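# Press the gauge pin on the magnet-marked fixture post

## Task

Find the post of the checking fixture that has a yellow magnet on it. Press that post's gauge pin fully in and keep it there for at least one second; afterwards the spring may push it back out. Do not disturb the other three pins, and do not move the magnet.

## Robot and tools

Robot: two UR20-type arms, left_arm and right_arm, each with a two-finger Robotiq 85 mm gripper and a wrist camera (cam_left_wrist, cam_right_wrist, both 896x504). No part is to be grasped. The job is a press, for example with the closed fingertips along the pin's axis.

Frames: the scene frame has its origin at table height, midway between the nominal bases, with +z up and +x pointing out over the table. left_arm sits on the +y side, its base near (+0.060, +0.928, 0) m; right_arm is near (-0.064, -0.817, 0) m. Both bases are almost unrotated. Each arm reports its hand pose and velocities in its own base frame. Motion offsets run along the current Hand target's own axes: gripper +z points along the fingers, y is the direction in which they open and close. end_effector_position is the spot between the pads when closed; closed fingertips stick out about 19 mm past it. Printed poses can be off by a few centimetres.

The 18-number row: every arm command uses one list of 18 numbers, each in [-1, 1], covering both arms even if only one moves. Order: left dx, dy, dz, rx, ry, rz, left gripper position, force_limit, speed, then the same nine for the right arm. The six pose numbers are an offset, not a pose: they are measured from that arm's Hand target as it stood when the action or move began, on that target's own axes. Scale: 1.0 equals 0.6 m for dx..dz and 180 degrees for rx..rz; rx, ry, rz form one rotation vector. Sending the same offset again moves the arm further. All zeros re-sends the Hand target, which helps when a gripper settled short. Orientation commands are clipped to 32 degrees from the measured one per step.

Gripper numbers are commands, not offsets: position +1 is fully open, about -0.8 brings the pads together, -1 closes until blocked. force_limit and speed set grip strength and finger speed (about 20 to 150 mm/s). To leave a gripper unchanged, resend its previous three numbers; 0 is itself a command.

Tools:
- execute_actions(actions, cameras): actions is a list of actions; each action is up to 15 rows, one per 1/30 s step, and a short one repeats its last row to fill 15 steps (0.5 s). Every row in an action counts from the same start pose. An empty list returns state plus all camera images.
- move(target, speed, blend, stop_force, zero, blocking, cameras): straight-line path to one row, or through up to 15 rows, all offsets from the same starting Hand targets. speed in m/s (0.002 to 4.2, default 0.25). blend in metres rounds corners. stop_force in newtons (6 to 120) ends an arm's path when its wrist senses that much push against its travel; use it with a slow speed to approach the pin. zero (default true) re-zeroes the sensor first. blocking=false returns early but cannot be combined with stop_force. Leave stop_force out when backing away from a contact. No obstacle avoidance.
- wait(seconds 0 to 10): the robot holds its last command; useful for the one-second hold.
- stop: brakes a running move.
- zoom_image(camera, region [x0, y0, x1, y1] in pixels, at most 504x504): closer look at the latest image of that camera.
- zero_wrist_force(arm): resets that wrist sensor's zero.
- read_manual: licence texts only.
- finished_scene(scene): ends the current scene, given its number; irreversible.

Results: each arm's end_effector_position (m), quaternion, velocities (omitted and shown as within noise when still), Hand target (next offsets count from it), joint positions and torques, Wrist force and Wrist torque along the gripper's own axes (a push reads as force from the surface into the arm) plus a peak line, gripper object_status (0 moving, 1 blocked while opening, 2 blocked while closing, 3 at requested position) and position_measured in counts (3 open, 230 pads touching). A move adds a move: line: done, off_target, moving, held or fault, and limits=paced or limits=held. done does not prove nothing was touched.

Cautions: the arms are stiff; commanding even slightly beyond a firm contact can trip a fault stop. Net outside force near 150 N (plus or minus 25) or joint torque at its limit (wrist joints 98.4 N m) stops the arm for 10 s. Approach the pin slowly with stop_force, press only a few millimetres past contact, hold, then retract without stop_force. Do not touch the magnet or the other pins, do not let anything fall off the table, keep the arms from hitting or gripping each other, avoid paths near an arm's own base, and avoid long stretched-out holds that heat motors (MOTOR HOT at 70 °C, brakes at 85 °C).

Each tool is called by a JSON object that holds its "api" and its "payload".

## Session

{"api": "execute_actions", "payload": {"actions": []}}

Scene clock: 0.00 s.
left_arm: end_effector_position=(+1.6020, +0.5513, +0.3701) position_measured=3 object_status=3 end_effector_quat_wxyz=(-0.049, +0.940, +0.190, +0.279) | right_arm: end_effector_position=(+0.4481, +0.4679, +0.3319) position_measured=3 object_status=3 end_effector_quat_wxyz=(-0.272, +0.502, +0.649, +0.503)
Joint positions: left_arm=[0.193 -0.686 0.985 -2.439 -1.472 -3.319] | right_arm=[4.007 -1.969 -2.772 1.193 2.076 2.519]
Joint velocities: within noise
Joint torques (N m): no reading
Motor temperatures (°C): left_arm=[24 35 26 38 34 34] | right_arm=[28 35 36 37 34 38]
Wrist force (N): no reading
Wrist torque (N m): no reading
Wrist force, peak (N): no reading
Hand target: left_arm +1.6020, +0.5513, +0.3701; -0.049, +0.940, +0.190, +0.279 | right_arm +0.4481, +0.4679, +0.3319; -0.272, +0.502, +0.649, +0.503
Tool commands: left_gripper/position=+1.0 left_gripper/force_limit=+1.0 left_gripper/speed=+1.0 right_gripper/position=+1.0 right_gripper/force_limit=+1.0 right_gripper/speed=+1.0
camera_calibration:
cam_left_wrist: T_world_to_cam=[[0.280319, -0.958405, -0.0536817, 0.116011], [-0.933413, -0.259108, -0.248199, 1.75322], [0.223966, 0.119682, -0.967221, 0.0591923], [0, 0, 0, 1]] pos_world=[1.5907, 0.558373, 0.498626]
cam_right_wrist: T_world_to_cam=[[0.956613, -0.13676, 0.257272, -0.433465], [0.120637, -0.61784, -0.776995, 0.502422], [0.265214, 0.774319, -0.574535, -0.162484], [0, 0, 0, 1]] pos_world=[0.39714, 0.37695, 0.408545]

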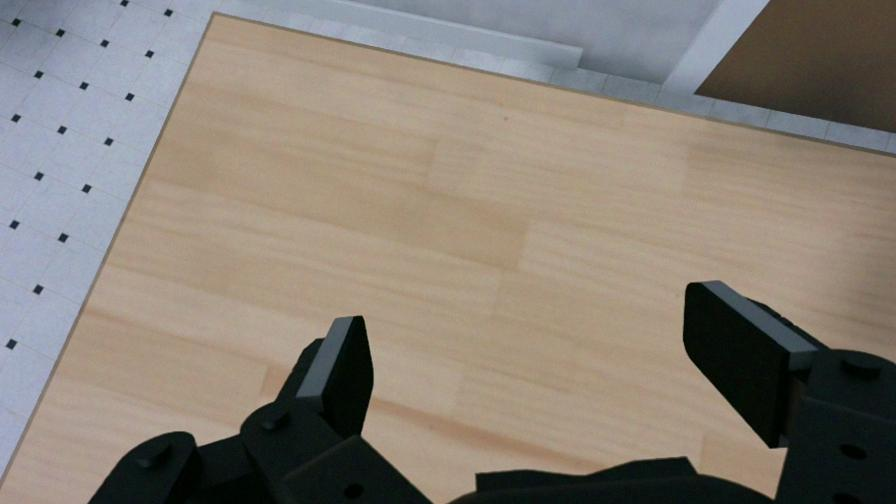

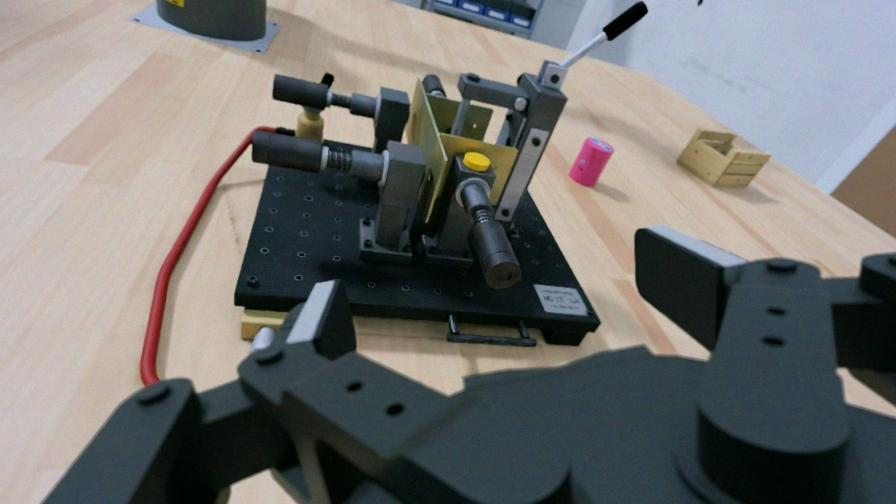

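{"api": "zoom_image", "payload": {"camera": "cam_right_wrist", "region": [230, 50, 610, 350]}}

{"api": "zoom_image", "payload": {"camera": "cam_right_wrist", "region": [430, 130, 570, 310]}}

Scaled by 1.326 from the camera's 896x504 image, which has a finer 1280x720 frame.

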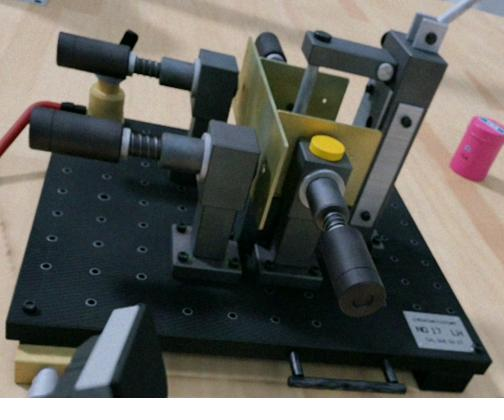

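Scaled by 2.800 from the camera's 896x504 image, which has a finer 1280x720 frame.

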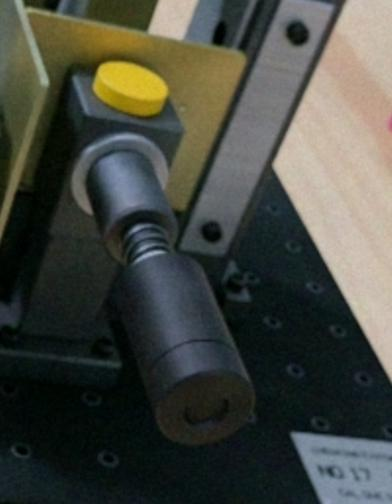

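{"api": "move", "payload": {"target": [0,0,0,0,0,0,1,1,1,-0.2177,0.0612,0.3075,0,0,0,-1,-0.5,0], "speed": 0.25, "cameras": ["cam_right_wrist"]}}

{"api": "zoom_image", "payload": {"camera": "cam_right_wrist", "region": [400, 50, 680, 360]}}

Scene clock: 4.77 s.
left_arm: end_effector_position=(+1.6020, +0.5513, +0.3701) position_measured=3 object_status=3 end_effector_quat_wxyz=(-0.049, +0.940, +0.190, +0.279) | right_arm: end_effector_position=(+0.5555, +0.5888, +0.1700) position_measured=232 object_status=3 end_effector_quat_wxyz=(-0.272, +0.502, +0.649, +0.503)
Joint positions: left_arm=[0.193 -0.686 0.985 -2.439 -1.472 -3.319] | right_arm=[4.001 -2.334 -2.544 1.327 2.082 2.516]
Joint torques (N m): left_arm=[3.07 -277.47 -106.32 -11.83 1.78 0.57] | right_arm=[-21.99 118.62 10.37 3.78 6.27 4.74]
Wrist force (N): left_arm=[0.3 -0.1 0.1] | right_arm=[-0.9 -0.5 0.3]
Wrist torque (N m): left_arm=[0.00 -0.04 -0.01] | right_arm=[-0.10 0.22 -0.10]
Wrist force, peak (N): left_arm=[0.7 -0.5 -0.3] | right_arm=[-3.1 -0.4 2.8]
Hand target: left_arm +1.6020, +0.5513, +0.3701; -0.049, +0.940, +0.190, +0.279 | right_arm +0.5555, +0.5889, +0.1698; -0.272, +0.502, +0.649, +0.503
Off the commanded pose: left_arm 0.000 m, 0 deg | right_arm 0.000 m, 0 deg.
move: done
camera_calibration:
cam_right_wrist: T_world_to_cam=[[0.956561, -0.13675, 0.257469, -0.477925], [0.120812, -0.617815, -0.776987, 0.438199], [0.265322, 0.774341, -0.574457, -0.377715], [0, 0, 0, 1]] pos_world=[0.504441, 0.49785, 0.246545]
Images, in order (width x height): cam_right_wrist 896x504.

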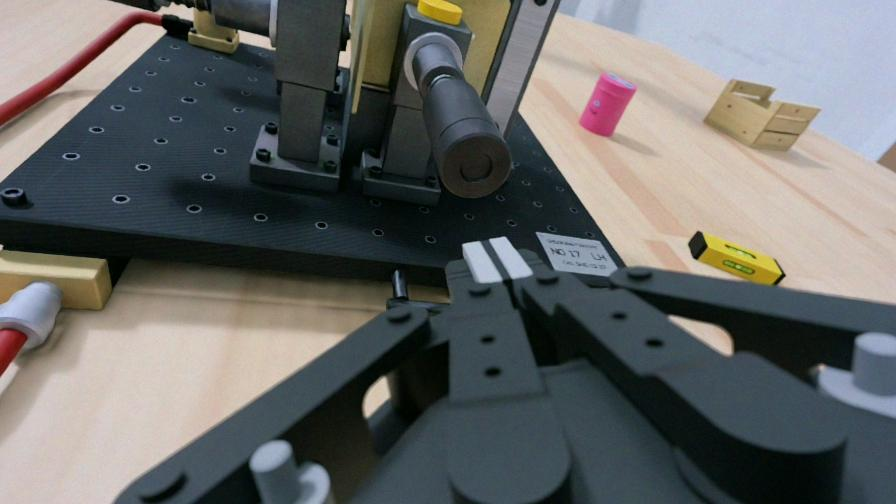

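Scaled by 1.626 from the camera's 896x504 image, which has a finer 1280x720 frame.

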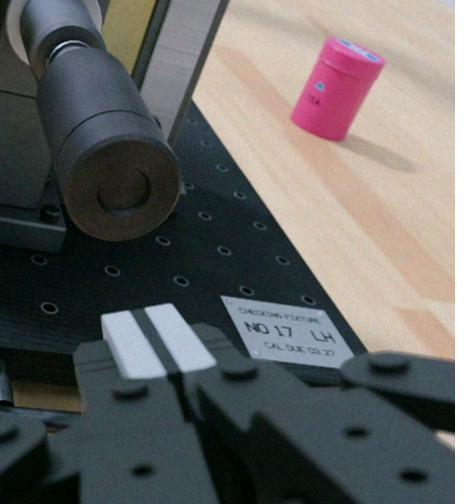

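{"api": "move", "payload": {"target": [0,0,0,0,0,0,1,1,1,0.0053,0.0138,0.0790,0,0,0,-1,-0.5,0], "speed": 0.12, "stop_force": 12, "cameras": ["cam_right_wrist"]}}

{"api": "zoom_image", "payload": {"camera": "cam_right_wrist", "region": [400, 50, 680, 360]}}

Scene clock: 7.17 s.
left_arm: end_effector_position=(+1.6020, +0.5513, +0.3701) position_measured=3 object_status=3 end_effector_quat_wxyz=(-0.049, +0.940, +0.190, +0.279) | right_arm: end_effector_position=(+0.5693, +0.6339, +0.1592) position_measured=232 object_status=3 end_effector_quat_wxyz=(-0.272, +0.502, +0.649, +0.503)
Joint positions: left_arm=[0.193 -0.686 0.985 -2.439 -1.472 -3.319] | right_arm=[4.034 -2.345 -2.49 1.291 2.052 2.531]
Joint torques (N m): left_arm=[1.66 -277.48 -106.72 -11.01 2.88 0.64] | right_arm=[24.71 128.36 11.11 3.86 -3.47 6.03]
Wrist force (N): left_arm=[0.3 0.1 -0.1] | right_arm=[-1.1 0.1 -0.2]
Wrist torque (N m): left_arm=[0.03 -0.04 0.00] | right_arm=[0.04 0.17 -0.12]
Wrist force, peak (N): left_arm=[0.7 -0.2 -0.2] | right_arm=[-1.5 -1.5 -1.3]
Hand target: left_arm +1.6020, +0.5513, +0.3701; -0.049, +0.940, +0.190, +0.279 | right_arm +0.5693, +0.6339, +0.1592; -0.272, +0.502, +0.649, +0.503
Off the commanded pose: left_arm 0.000 m, 0 deg | right_arm 0.000 m, 0 deg.
move: done
camera_calibration:
cam_right_wrist: T_world_to_cam=[[0.956613, -0.13676, 0.257272, -0.482177], [0.120637, -0.61784, -0.776995, 0.456187], [0.265214, 0.774319, -0.574535, -0.42236], [0, 0, 0, 1]] pos_world=[0.51824, 0.54295, 0.235845]
Images, in order (width x height): cam_right_wrist 896x504.

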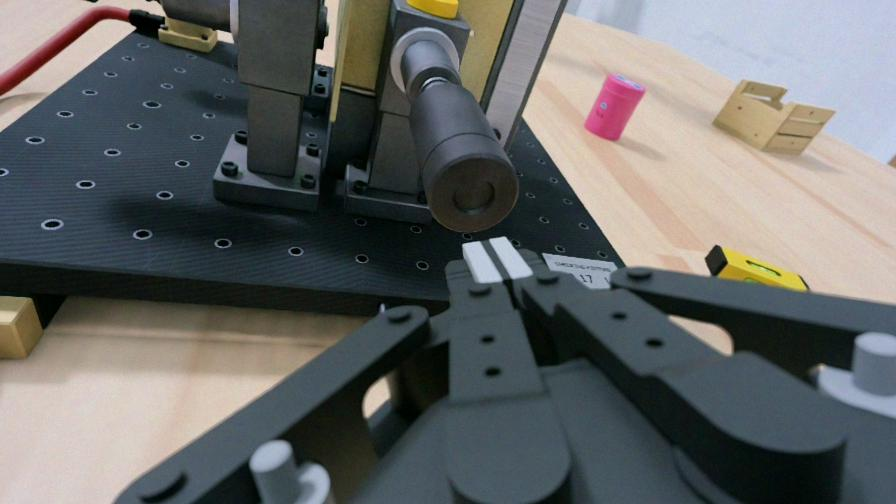

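Scaled by 1.626 from the camera's 896x504 image, which has a finer 1280x720 frame.

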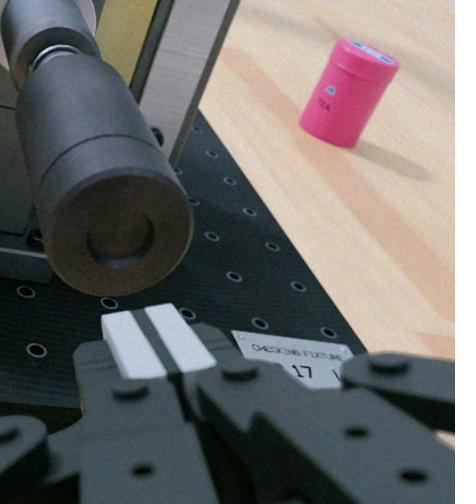

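{"api": "move", "payload": {"target": [[0,0,0,0,0,0,1,1,1,0.0125,0.0017,0.0183,0,0,0,-1,-0.5,0],[0,0,0,0,0,0,1,1,1,0.0257,0.0013,0.0508,0,0,0,-1,-0.5,0],[0,0,0,0,0,0,1,1,1,0.0390,0.0010,0.0832,0,0,0,-1,-0.5,0]], "speed": [0.06,0.025,0.006], "stop_force": 40, "cameras": ["cam_right_wrist"]}}

{"api": "zoom_image", "payload": {"camera": "cam_right_wrist", "region": [380, 10, 560, 300]}}

Scene clock: 12.10 s.
left_arm: end_effector_position=(+1.6020, +0.5513, +0.3701) position_measured=3 object_status=3 end_effector_quat_wxyz=(-0.049, +0.940, +0.190, +0.279) | right_arm: end_effector_position=(+0.5693, +0.6807, +0.1622) position_measured=232 object_status=3 end_effector_quat_wxyz=(-0.272, +0.502, +0.649, +0.503)
Joint positions: left_arm=[0.193 -0.686 0.985 -2.439 -1.472 -3.319] | right_arm=[4.082 -2.335 -2.451 1.252 2.007 2.552]
Joint torques (N m): left_arm=[4.25 -283.09 -113.85 -11.35 4.29 1.9] | right_arm=[-0.18 156.84 21.44 10.52 6.55 -5.51]
Wrist force (N): left_arm=[0.2 0.0 0.1] | right_arm=[-10.9 -6.0 -43.8]
Wrist torque (N m): left_arm=[0.01 -0.01 -0.01] | right_arm=[0.28 0.26 -0.17]
Wrist force, peak (N): left_arm=[0.7 -0.3 -0.3] | right_arm=[-16.5 -6.8 -60.9]
Hand target: left_arm +1.6020, +0.5513, +0.3701; -0.049, +0.940, +0.190, +0.279 | right_arm +0.5693, +0.6807, +0.1622; -0.272, +0.502, +0.649, +0.503 (not the last commanded pose)
Off the commanded pose: left_arm 0.000 m, 0 deg | right_arm 0.008 m, 0 deg.
move: contact (right_arm); path passed 2 of 3 targets
camera_calibration:
cam_right_wrist: T_world_to_cam=[[0.956613, -0.13676, 0.257272, -0.476549], [0.120637, -0.61784, -0.776995, 0.487433], [0.265214, 0.774319, -0.574535, -0.456875], [0, 0, 0, 1]] pos_world=[0.51824, 0.58975, 0.238845]
Images, in order (width x height): cam_right_wrist 896x504.

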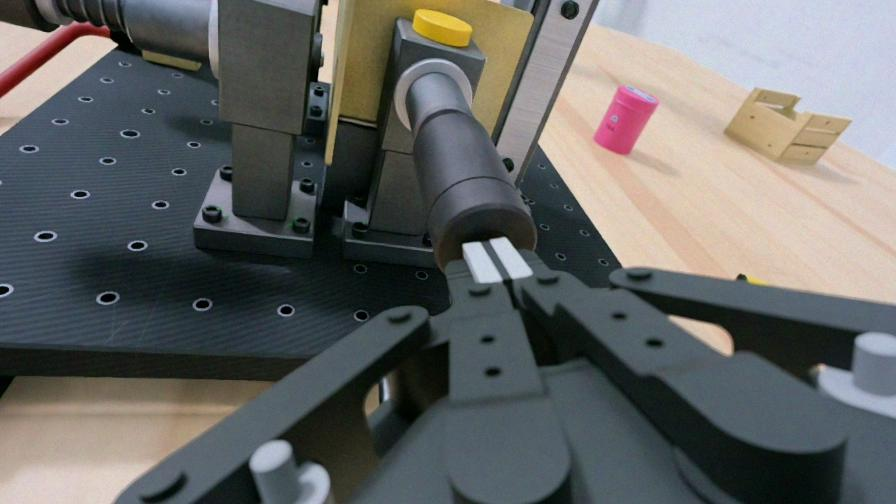

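Scaled by 1.738 from the camera's 896x504 image, which has a finer 1280x720 frame.

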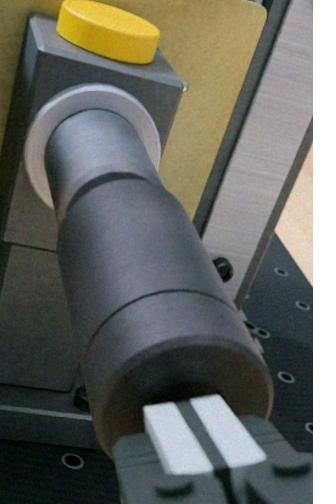

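{"api": "wait", "payload": {"seconds": 1.0}}

{"api": "move", "payload": {"target": [0,0,0,0,0,0,1,1,1,-0.0252,0.0005,-0.0617,0,0,0,-1,-0.5,0], "speed": 0.08, "cameras": ["cam_right_wrist"]}}

Scene clock: 13.33 s.
left_arm: end_effector_position=(+1.6020, +0.5513, +0.3701) position_measured=3 object_status=3 end_effector_quat_wxyz=(-0.049, +0.940, +0.190, +0.279) | right_arm: end_effector_position=(+0.5693, +0.6807, +0.1622) position_measured=232 object_status=3 end_effector_quat_wxyz=(-0.272, +0.502, +0.649, +0.503)
Joint positions: left_arm=[0.193 -0.686 0.985 -2.439 -1.472 -3.319] | right_arm=[4.082 -2.335 -2.451 1.252 2.007 2.552]
Joint torques (N m): left_arm=[3.2 -285.26 -115.54 -10.8 3.96 2.41] | right_arm=[1.73 149.1 21.18 10.39 5.02 -6.51]
Wrist force (N): left_arm=[0.4 -0.1 -0.2] | right_arm=[-10.2 -5.7 -41.4]
Wrist torque (N m): left_arm=[-0.02 -0.07 -0.01] | right_arm=[0.30 0.30 -0.16]
Wrist force, peak (N): left_arm=[0.7 -0.1 0.1] | right_arm=[-10.9 -6.3 -43.7]
Hand target: left_arm +1.6020, +0.5513, +0.3701; -0.049, +0.940, +0.190, +0.279 | right_arm +0.5693, +0.6807, +0.1622; -0.272, +0.502, +0.649, +0.503 (not the last commanded pose)
Tool commands: left_gripper/position=+1.0 left_gripper/force_limit=+1.0 left_gripper/speed=+1.0 right_gripper/position=-1.0 right_gripper/force_limit=-0.5 right_gripper/speed=+0.0
Off the commanded pose: left_arm 0.000 m, 0 deg | right_arm 0.008 m, 0 deg.
wait: 1.00 s; at rest from the start

Scene clock: 14.23 s.
left_arm: end_effector_position=(+1.6020, +0.5513, +0.3701) position_measured=3 object_status=3 end_effector_quat_wxyz=(-0.049, +0.940, +0.190, +0.279) | right_arm: end_effector_position=(+0.5692, +0.6409, +0.1622) position_measured=232 object_status=3 end_effector_quat_wxyz=(-0.272, +0.502, +0.649, +0.503)
Joint positions: left_arm=[0.193 -0.686 0.985 -2.439 -1.472 -3.319] | right_arm=[4.041 -2.339 -2.485 1.282 2.045 2.534]
Joint torques (N m): left_arm=[1.95 -289.03 -115.79 -10.3 4.65 2.41] | right_arm=[-21.91 122.33 -12.38 15.12 7.39 -7.01]
Wrist force (N): left_arm=[0.4 -0.3 0.1] | right_arm=[-0.7 0.2 0.0]
Wrist torque (N m): left_arm=[-0.04 -0.05 0.00] | right_arm=[0.08 0.08 -0.11]
Wrist force, peak (N): left_arm=[0.5 -0.4 -0.1] | right_arm=[-10.1 -5.6 -41.0]
Hand target: left_arm +1.6020, +0.5513, +0.3701; -0.049, +0.940, +0.190, +0.279 | right_arm +0.5692, +0.6407, +0.1622; -0.272, +0.502, +0.649, +0.503
Off the commanded pose: left_arm 0.000 m, 0 deg | right_arm 0.000 m, 0 deg.
move: done
camera_calibration:
cam_right_wrist: T_world_to_cam=[[0.956611, -0.13675, 0.257283, -0.481903], [0.120652, -0.617842, -0.77699, 0.462848], [0.265214, 0.774319, -0.574535, -0.42603], [0, 0, 0, 1]] pos_world=[0.51814, 0.54995, 0.238845]
Images, in order (width x height): cam_right_wrist 896x504.

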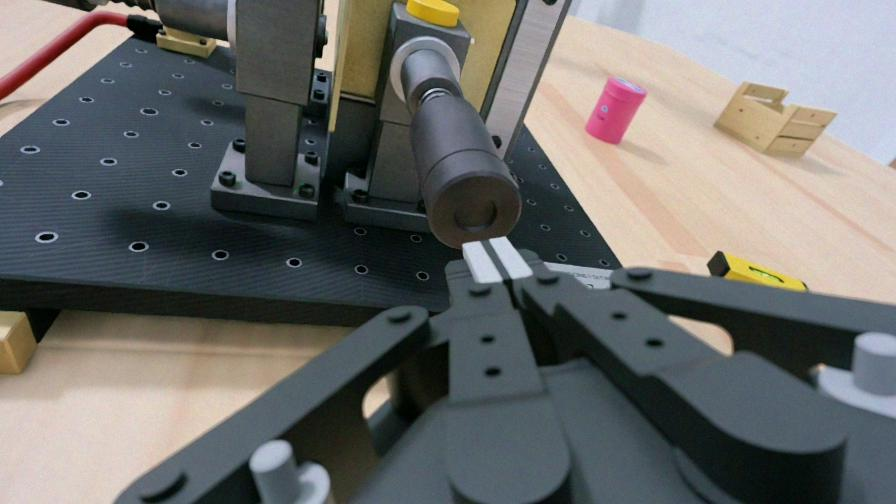

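{"api": "finished_scene", "payload": {"scene": 2}}

The scene is finished: the task was done.


## Next scene

The same job, from a new start.

{"api": "execute_actions", "payload": {"actions": []}}

Scene clock: 0.00 s.
left_arm: end_effector_position=(+0.3071, -0.4220, +0.1602) position_measured=3 object_status=3 end_effector_quat_wxyz=(+0.066, +0.956, -0.074, +0.275) | right_arm: end_effector_position=(+0.4900, -0.3027, +0.2369) position_measured=3 object_status=3 end_effector_quat_wxyz=(+0.548, -0.467, -0.511, -0.471)
Joint positions: left_arm=[-1.763 -1.739 2.857 -2.766 -1.003 1.555] | right_arm=[2.511 -2.074 -2.06 -2.212 2.389 -0.015]
Joint velocities: within noise
Joint torques (N m): no reading
Motor temperatures (°C): left_arm=[24 35 26 38 34 33] | right_arm=[28 35 35 36 33 38]
Wrist force (N): no reading
Wrist torque (N m): no reading
Wrist force, peak (N): no reading
Hand target: left_arm +0.3071, -0.4220, +0.1602; +0.066, +0.956, -0.074, +0.275 | right_arm +0.4900, -0.3027, +0.2369; +0.548, -0.467, -0.511, -0.471
Tool commands: left_gripper/position=+1.0 left_gripper/force_limit=+1.0 left_gripper/speed=+1.0 right_gripper/position=+1.0 right_gripper/force_limit=+1.0 right_gripper/speed=+1.0
camera_calibration:
cam_left_wrist: T_world_to_cam=[[-0.285835, -0.958093, 0.0188626, -0.30276], [-0.929607, 0.27245, -0.248197, 0.463413], [0.232657, -0.0884782, -0.968526, 0.172428], [0, 0, 0, 1]] pos_world=[0.304136, -0.401073, 0.28773]
cam_right_wrist: T_world_to_cam=[[0.978979, 0.0562001, -0.196068, -0.399553], [-0.174505, -0.266853, -0.947807, 0.238768], [-0.105588, 0.962097, -0.251436, 0.530477], [0, 0, 0, 1]] pos_world=[0.488832, -0.424199, 0.281347]

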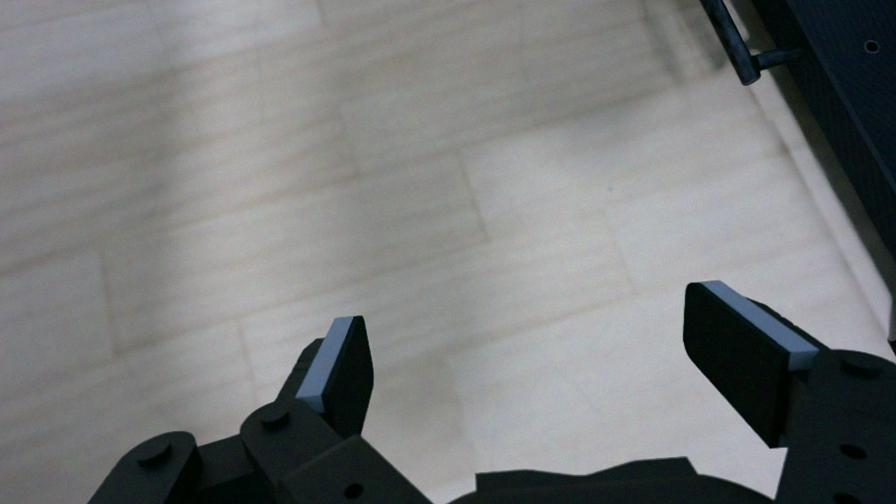

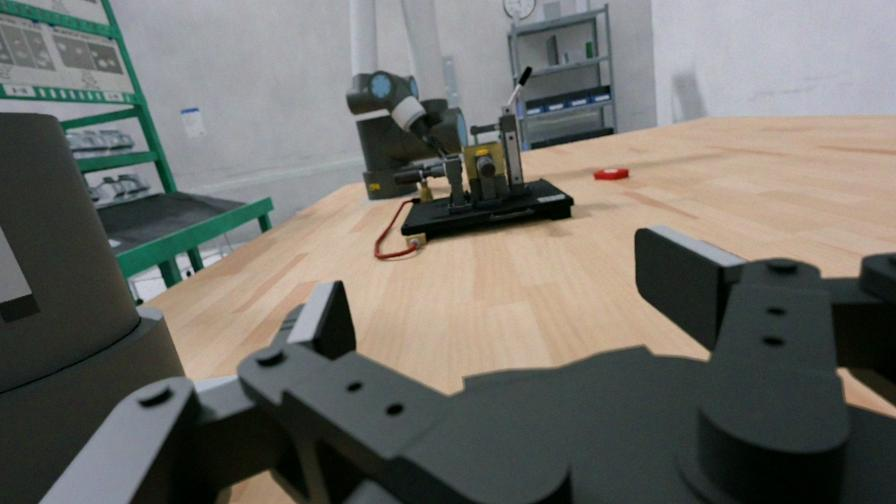

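{"api": "zoom_image", "payload": {"camera": "cam_right_wrist", "region": [360, 50, 600, 270]}}

Scaled by 2.100 from the camera's 896x504 image, which has a finer 1280x720 frame.

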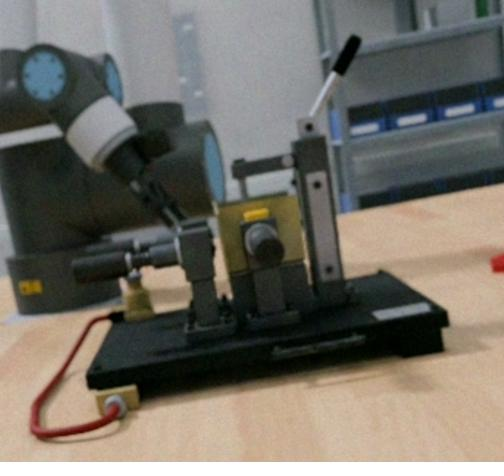

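{"api": "move", "payload": {"target": [0,0,0,0,0,0,1,1,1,0.1258,0.1955,0.8272,-0.039,-0.278,0,-1,-0.5,0], "speed": 0.3, "cameras": ["cam_right_wrist"]}}

Scene clock: 6.47 s.
left_arm: end_effector_position=(+0.3071, -0.4220, +0.1602) position_measured=3 object_status=3 end_effector_quat_wxyz=(+0.066, +0.956, -0.074, +0.275) | right_arm: end_effector_position=(+0.5493, +0.2009, +0.3299) position_measured=232 object_status=3 end_effector_quat_wxyz=(-0.252, +0.653, +0.666, +0.259)
Joint positions: left_arm=[-1.763 -1.739 2.857 -2.766 -1.003 1.555] | right_arm=[3.469 -1.442 -2.571 -0.411 2.261 1.984]
Joint torques (N m): left_arm=[4.25 -11.02 -56.57 -8.8 2.9 -0.85] | right_arm=[7.99 50.19 58.98 16.55 -0.81 4.53]
Wrist force (N): left_arm=[0.1 0.0 -0.1] | right_arm=[0.2 1.2 1.3]
Wrist torque (N m): left_arm=[0.01 -0.02 0.00] | right_arm=[0.75 -0.04 -0.20]
Wrist force, peak (N): left_arm=[-0.1 -0.5 -0.3] | right_arm=[3.8 1.8 3.8]
Hand target: left_arm +0.3071, -0.4220, +0.1602; +0.066, +0.956, -0.074, +0.275 | right_arm +0.5493, +0.2009, +0.3299; -0.252, +0.653, +0.666, +0.259
Off the commanded pose: left_arm 0.000 m, 0 deg | right_arm 0.000 m, 0 deg.
move: done
camera_calibration:
cam_right_wrist: T_world_to_cam=[[0.986825, -0.156039, -0.042747, -0.480016], [-0.159249, -0.890194, -0.426843, 0.41664], [0.0285511, 0.428027, -0.903315, 0.324381], [0, 0, 0, 1]] pos_world=[0.53078, 0.157146, 0.450339]
Images, in order (width x height): cam_right_wrist 896x504.

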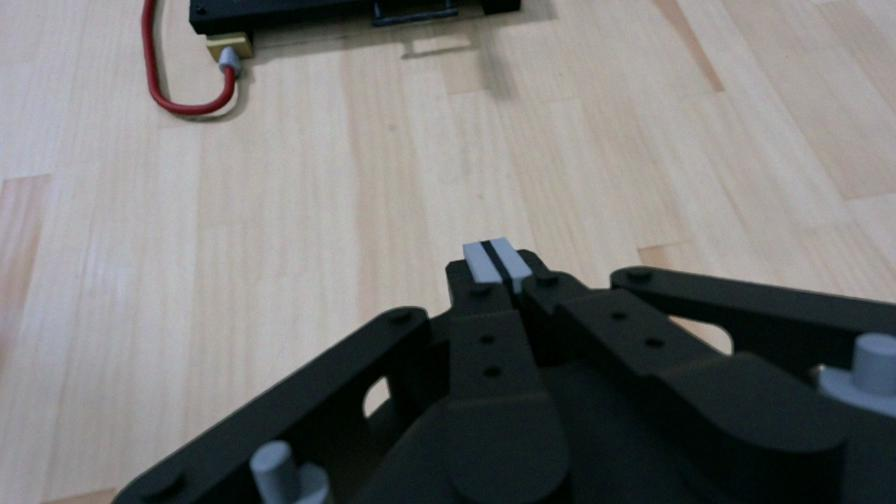

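{"api": "move", "payload": {"target": [0,0,0,0,0,0,1,1,1,0.2355,-0.0788,0.484,0,0.1556,0,-1,-0.5,0], "speed": 0.25, "cameras": ["cam_right_wrist"]}}

{"api": "zoom_image", "payload": {"camera": "cam_right_wrist", "region": [350, 0, 630, 310]}}

Scene clock: 9.00 s.
left_arm: end_effector_position=(+0.3071, -0.4220, +0.1602) position_measured=3 object_status=3 end_effector_quat_wxyz=(+0.066, +0.956, -0.074, +0.275) | right_arm: end_effector_position=(+0.5001, +0.5002, +0.2096) position_measured=232 object_status=3 end_effector_quat_wxyz=(-0.405, +0.571, +0.585, +0.409)
Joint positions: left_arm=[-1.763 -1.739 2.857 -2.766 -1.003 1.555] | right_arm=[3.877 -2.263 -2.629 1.257 2.35 2.764]
Joint torques (N m): left_arm=[6.18 -11.38 -61.32 -7.92 3.43 -0.84] | right_arm=[27.14 113.35 9.14 14.1 -1.93 6.38]
Wrist force (N): left_arm=[-0.2 0.1 -0.1] | right_arm=[0.5 1.2 0.7]
Wrist torque (N m): left_arm=[0.02 0.03 0.00] | right_arm=[0.34 -0.07 -0.10]
Wrist force, peak (N): left_arm=[0.4 0.1 -0.4] | right_arm=[-1.7 1.3 4.2]
Hand target: left_arm +0.3071, -0.4220, +0.1602; +0.066, +0.956, -0.074, +0.275 | right_arm +0.5001, +0.5003, +0.2095; -0.405, +0.571, +0.585, +0.409
Off the commanded pose: left_arm 0.000 m, 0 deg | right_arm 0.000 m, 0 deg.
move: done
camera_calibration:
cam_right_wrist: T_world_to_cam=[[0.98735, -0.109116, -0.11504, -0.398494], [-0.157402, -0.587098, -0.794066, 0.54828], [0.0191059, 0.802129, -0.596846, -0.157735], [0, 0, 0, 1]] pos_world=[0.482767, 0.404935, 0.295385]
Images, in order (width x height): cam_right_wrist 896x504.

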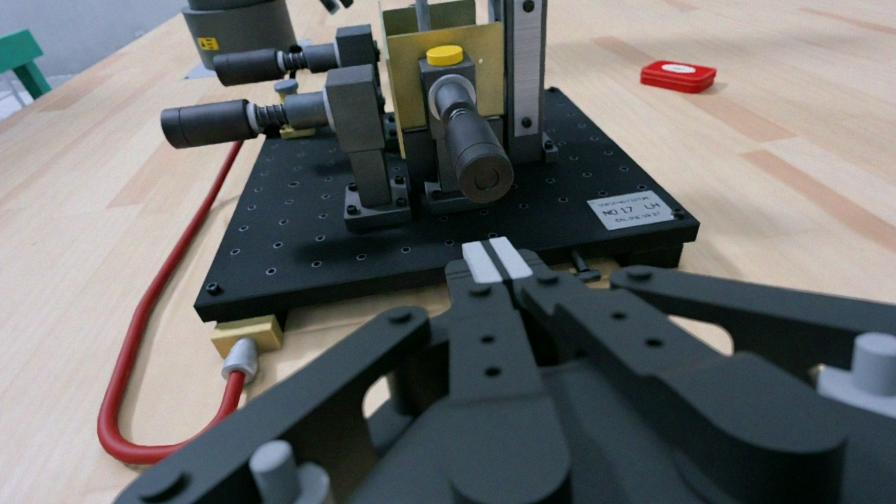

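Scaled by 1.626 from the camera's 896x504 image, which has a finer 1280x720 frame.

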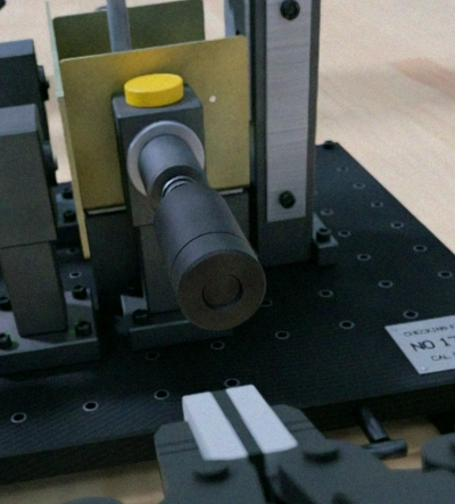

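{"api": "move", "payload": {"target": [[0,0,0,0,0,0,1,1,1,-0.0188,0.0350,0.1738,0,0,0,-1,-0.5,0],[0,0,0,0,0,0,1,1,1,0.0030,0.0345,0.2350,0,0,0,-1,-0.5,0],[0,0,0,0,0,0,1,1,1,0.0188,0.0343,0.2790,0,0,0,-1,-0.5,0]], "speed": [0.12,0.025,0.006], "stop_force": 40, "cameras": ["cam_right_wrist"]}}

{"api": "zoom_image", "payload": {"camera": "cam_right_wrist", "region": [380, 10, 560, 300]}}

Scene clock: 16.03 s.
left_arm: end_effector_position=(+0.3071, -0.4220, +0.1602) position_measured=3 object_status=3 end_effector_quat_wxyz=(+0.066, +0.956, -0.074, +0.275) | right_arm: end_effector_position=(+0.5196, +0.6488, +0.1641) position_measured=232 object_status=3 end_effector_quat_wxyz=(-0.405, +0.571, +0.585, +0.409)
Joint positions: left_arm=[-1.763 -1.739 2.857 -2.766 -1.003 1.555] | right_arm=[4.039 -2.338 -2.485 1.249 2.205 2.859]
Joint torques (N m): left_arm=[9.44 -2.85 -64.55 -7.91 4.73 -0.94] | right_arm=[4.68 148.93 14.51 7.65 5.61 -6.97]
Wrist force (N): left_arm=[-0.1 -0.2 -0.2] | right_arm=[-9.8 -3.8 -42.3]
Wrist torque (N m): left_arm=[-0.02 0.01 0.00] | right_arm=[0.57 0.06 -0.06]
Wrist force, peak (N): left_arm=[0.5 0.1 -0.3] | right_arm=[-14.4 -2.6 -62.4]
Hand target: left_arm +0.3071, -0.4220, +0.1602; +0.066, +0.956, -0.074, +0.275 | right_arm +0.5196, +0.6488, +0.1640; -0.405, +0.571, +0.585, +0.409 (not the last commanded pose)
Off the commanded pose: left_arm 0.000 m, 0 deg | right_arm 0.013 m, 0 deg.
move: contact (right_arm); path passed 2 of 3 targets
camera_calibration:
cam_right_wrist: T_world_to_cam=[[0.987351, -0.109096, -0.115051, -0.406776], [-0.157396, -0.586987, -0.794149, 0.602419], [0.019105, 0.802212, -0.596733, -0.304535], [0, 0, 0, 1]] pos_world=[0.502267, 0.553536, 0.249885]
Images, in order (width x height): cam_right_wrist 896x504.

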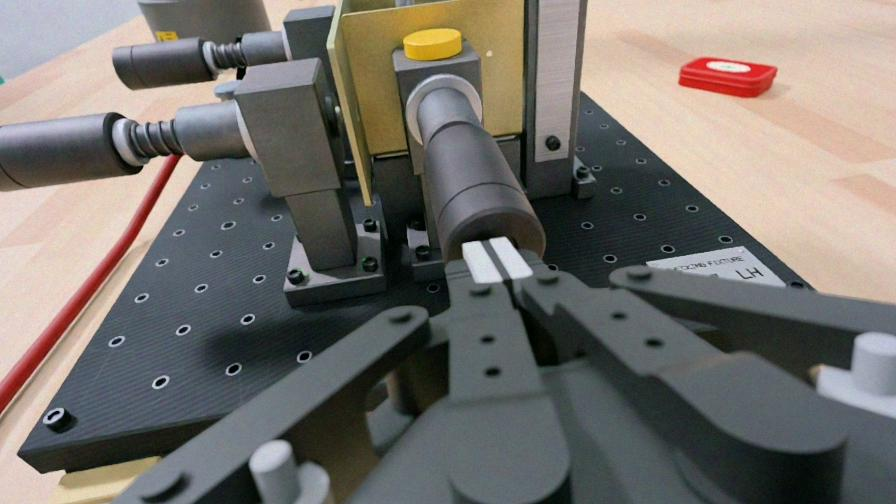

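Scaled by 1.738 from the camera's 896x504 image, which has a finer 1280x720 frame.

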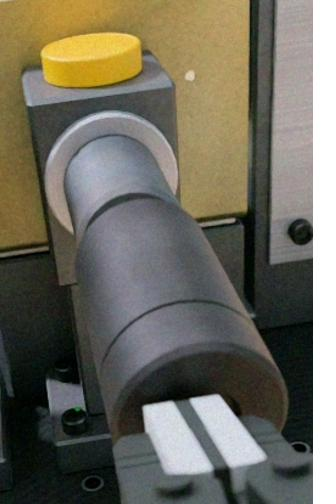

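Bottomed. Hold, then retreat.

{"api": "wait", "payload": {"seconds": 1.0}}

{"api": "move", "payload": {"target": [0,0,0,0,0,0,1,1,1,-0.0252,0.0005,-0.0627,0,0,0,-1,-0.5,0], "speed": 0.08, "cameras": ["cam_right_wrist"]}}

Scene clock: 17.20 s.
left_arm: end_effector_position=(+0.3071, -0.4220, +0.1602) position_measured=3 object_status=3 end_effector_quat_wxyz=(+0.066, +0.956, -0.074, +0.275) | right_arm: end_effector_position=(+0.5196, +0.6488, +0.1641) position_measured=232 object_status=3 end_effector_quat_wxyz=(-0.405, +0.571, +0.585, +0.409)
Joint positions: left_arm=[-1.763 -1.739 2.857 -2.766 -1.003 1.555] | right_arm=[4.039 -2.338 -2.485 1.249 2.205 2.859]
Joint torques (N m): left_arm=[12.15 -2.26 -67.85 -8.09 4.02 -1.07] | right_arm=[0.77 134.48 14.87 8.18 5.37 -7.68]
Wrist force (N): left_arm=[0.1 0.1 0.0] | right_arm=[-8.8 -3.8 -39.7]
Wrist torque (N m): left_arm=[0.02 -0.02 0.00] | right_arm=[0.56 0.06 -0.06]
Wrist force, peak (N): left_arm=[0.0 0.2 -0.4] | right_arm=[-9.2 -3.6 -42.4]
Hand target: left_arm +0.3071, -0.4220, +0.1602; +0.066, +0.956, -0.074, +0.275 | right_arm +0.5196, +0.6488, +0.1640; -0.405, +0.571, +0.585, +0.409 (not the last commanded pose)
Tool commands: left_gripper/position=+1.0 left_gripper/force_limit=+1.0 left_gripper/speed=+1.0 right_gripper/position=-1.0 right_gripper/force_limit=-0.5 right_gripper/speed=+0.0
Off the commanded pose: left_arm 0.000 m, 0 deg | right_arm 0.013 m, 0 deg.
wait: 1.00 s; at rest from the start

Scene clock: 18.13 s.
left_arm: end_effector_position=(+0.3071, -0.4220, +0.1602) position_measured=3 object_status=3 end_effector_quat_wxyz=(+0.066, +0.956, -0.074, +0.275) | right_arm: end_effector_position=(+0.5204, +0.6085, +0.1625) position_measured=232 object_status=3 end_effector_quat_wxyz=(-0.405, +0.571, +0.585, +0.409)
Joint positions: left_arm=[-1.763 -1.739 2.857 -2.766 -1.003 1.555] | right_arm=[3.993 -2.344 -2.516 1.272 2.246 2.834]
Joint torques (N m): left_arm=[13.7 -1.54 -69.95 -7.25 4.79 -0.68] | right_arm=[-18.26 126.9 -20.33 13.61 5.37 -6.55]
Wrist force (N): left_arm=[-0.1 0.0 0.0] | right_arm=[-0.5 -0.2 1.1]
Wrist torque (N m): left_arm=[0.00 0.03 0.00] | right_arm=[0.30 0.05 -0.05]
Wrist force, peak (N): left_arm=[-0.2 0.3 -0.5] | right_arm=[-8.3 -3.8 -39.9]
Hand target: left_arm +0.3071, -0.4220, +0.1602; +0.066, +0.956, -0.074, +0.275 | right_arm +0.5204, +0.6083, +0.1625; -0.405, +0.571, +0.585, +0.409
Off the commanded pose: left_arm 0.000 m, 0 deg | right_arm 0.000 m, 0 deg.
move: done
camera_calibration:
cam_right_wrist: T_world_to_cam=[[0.987349, -0.109174, -0.11499, -0.412109], [-0.157394, -0.586974, -0.794159, 0.577693], [0.0192049, 0.802211, -0.596732, -0.273165], [0, 0, 0, 1]] pos_world=[0.503067, 0.513236, 0.248385]
Images, in order (width x height): cam_right_wrist 896x504.

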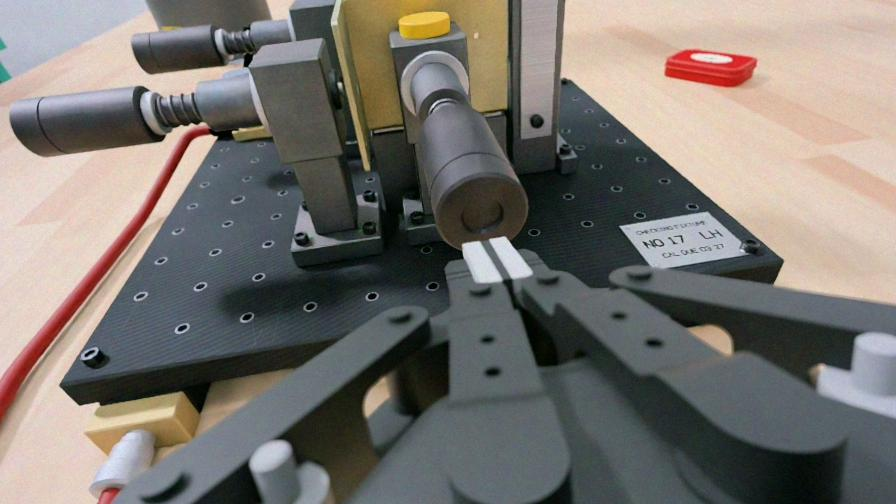

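{"api": "finished_scene", "payload": {"scene": 3}}

The scene is finished: the task was done.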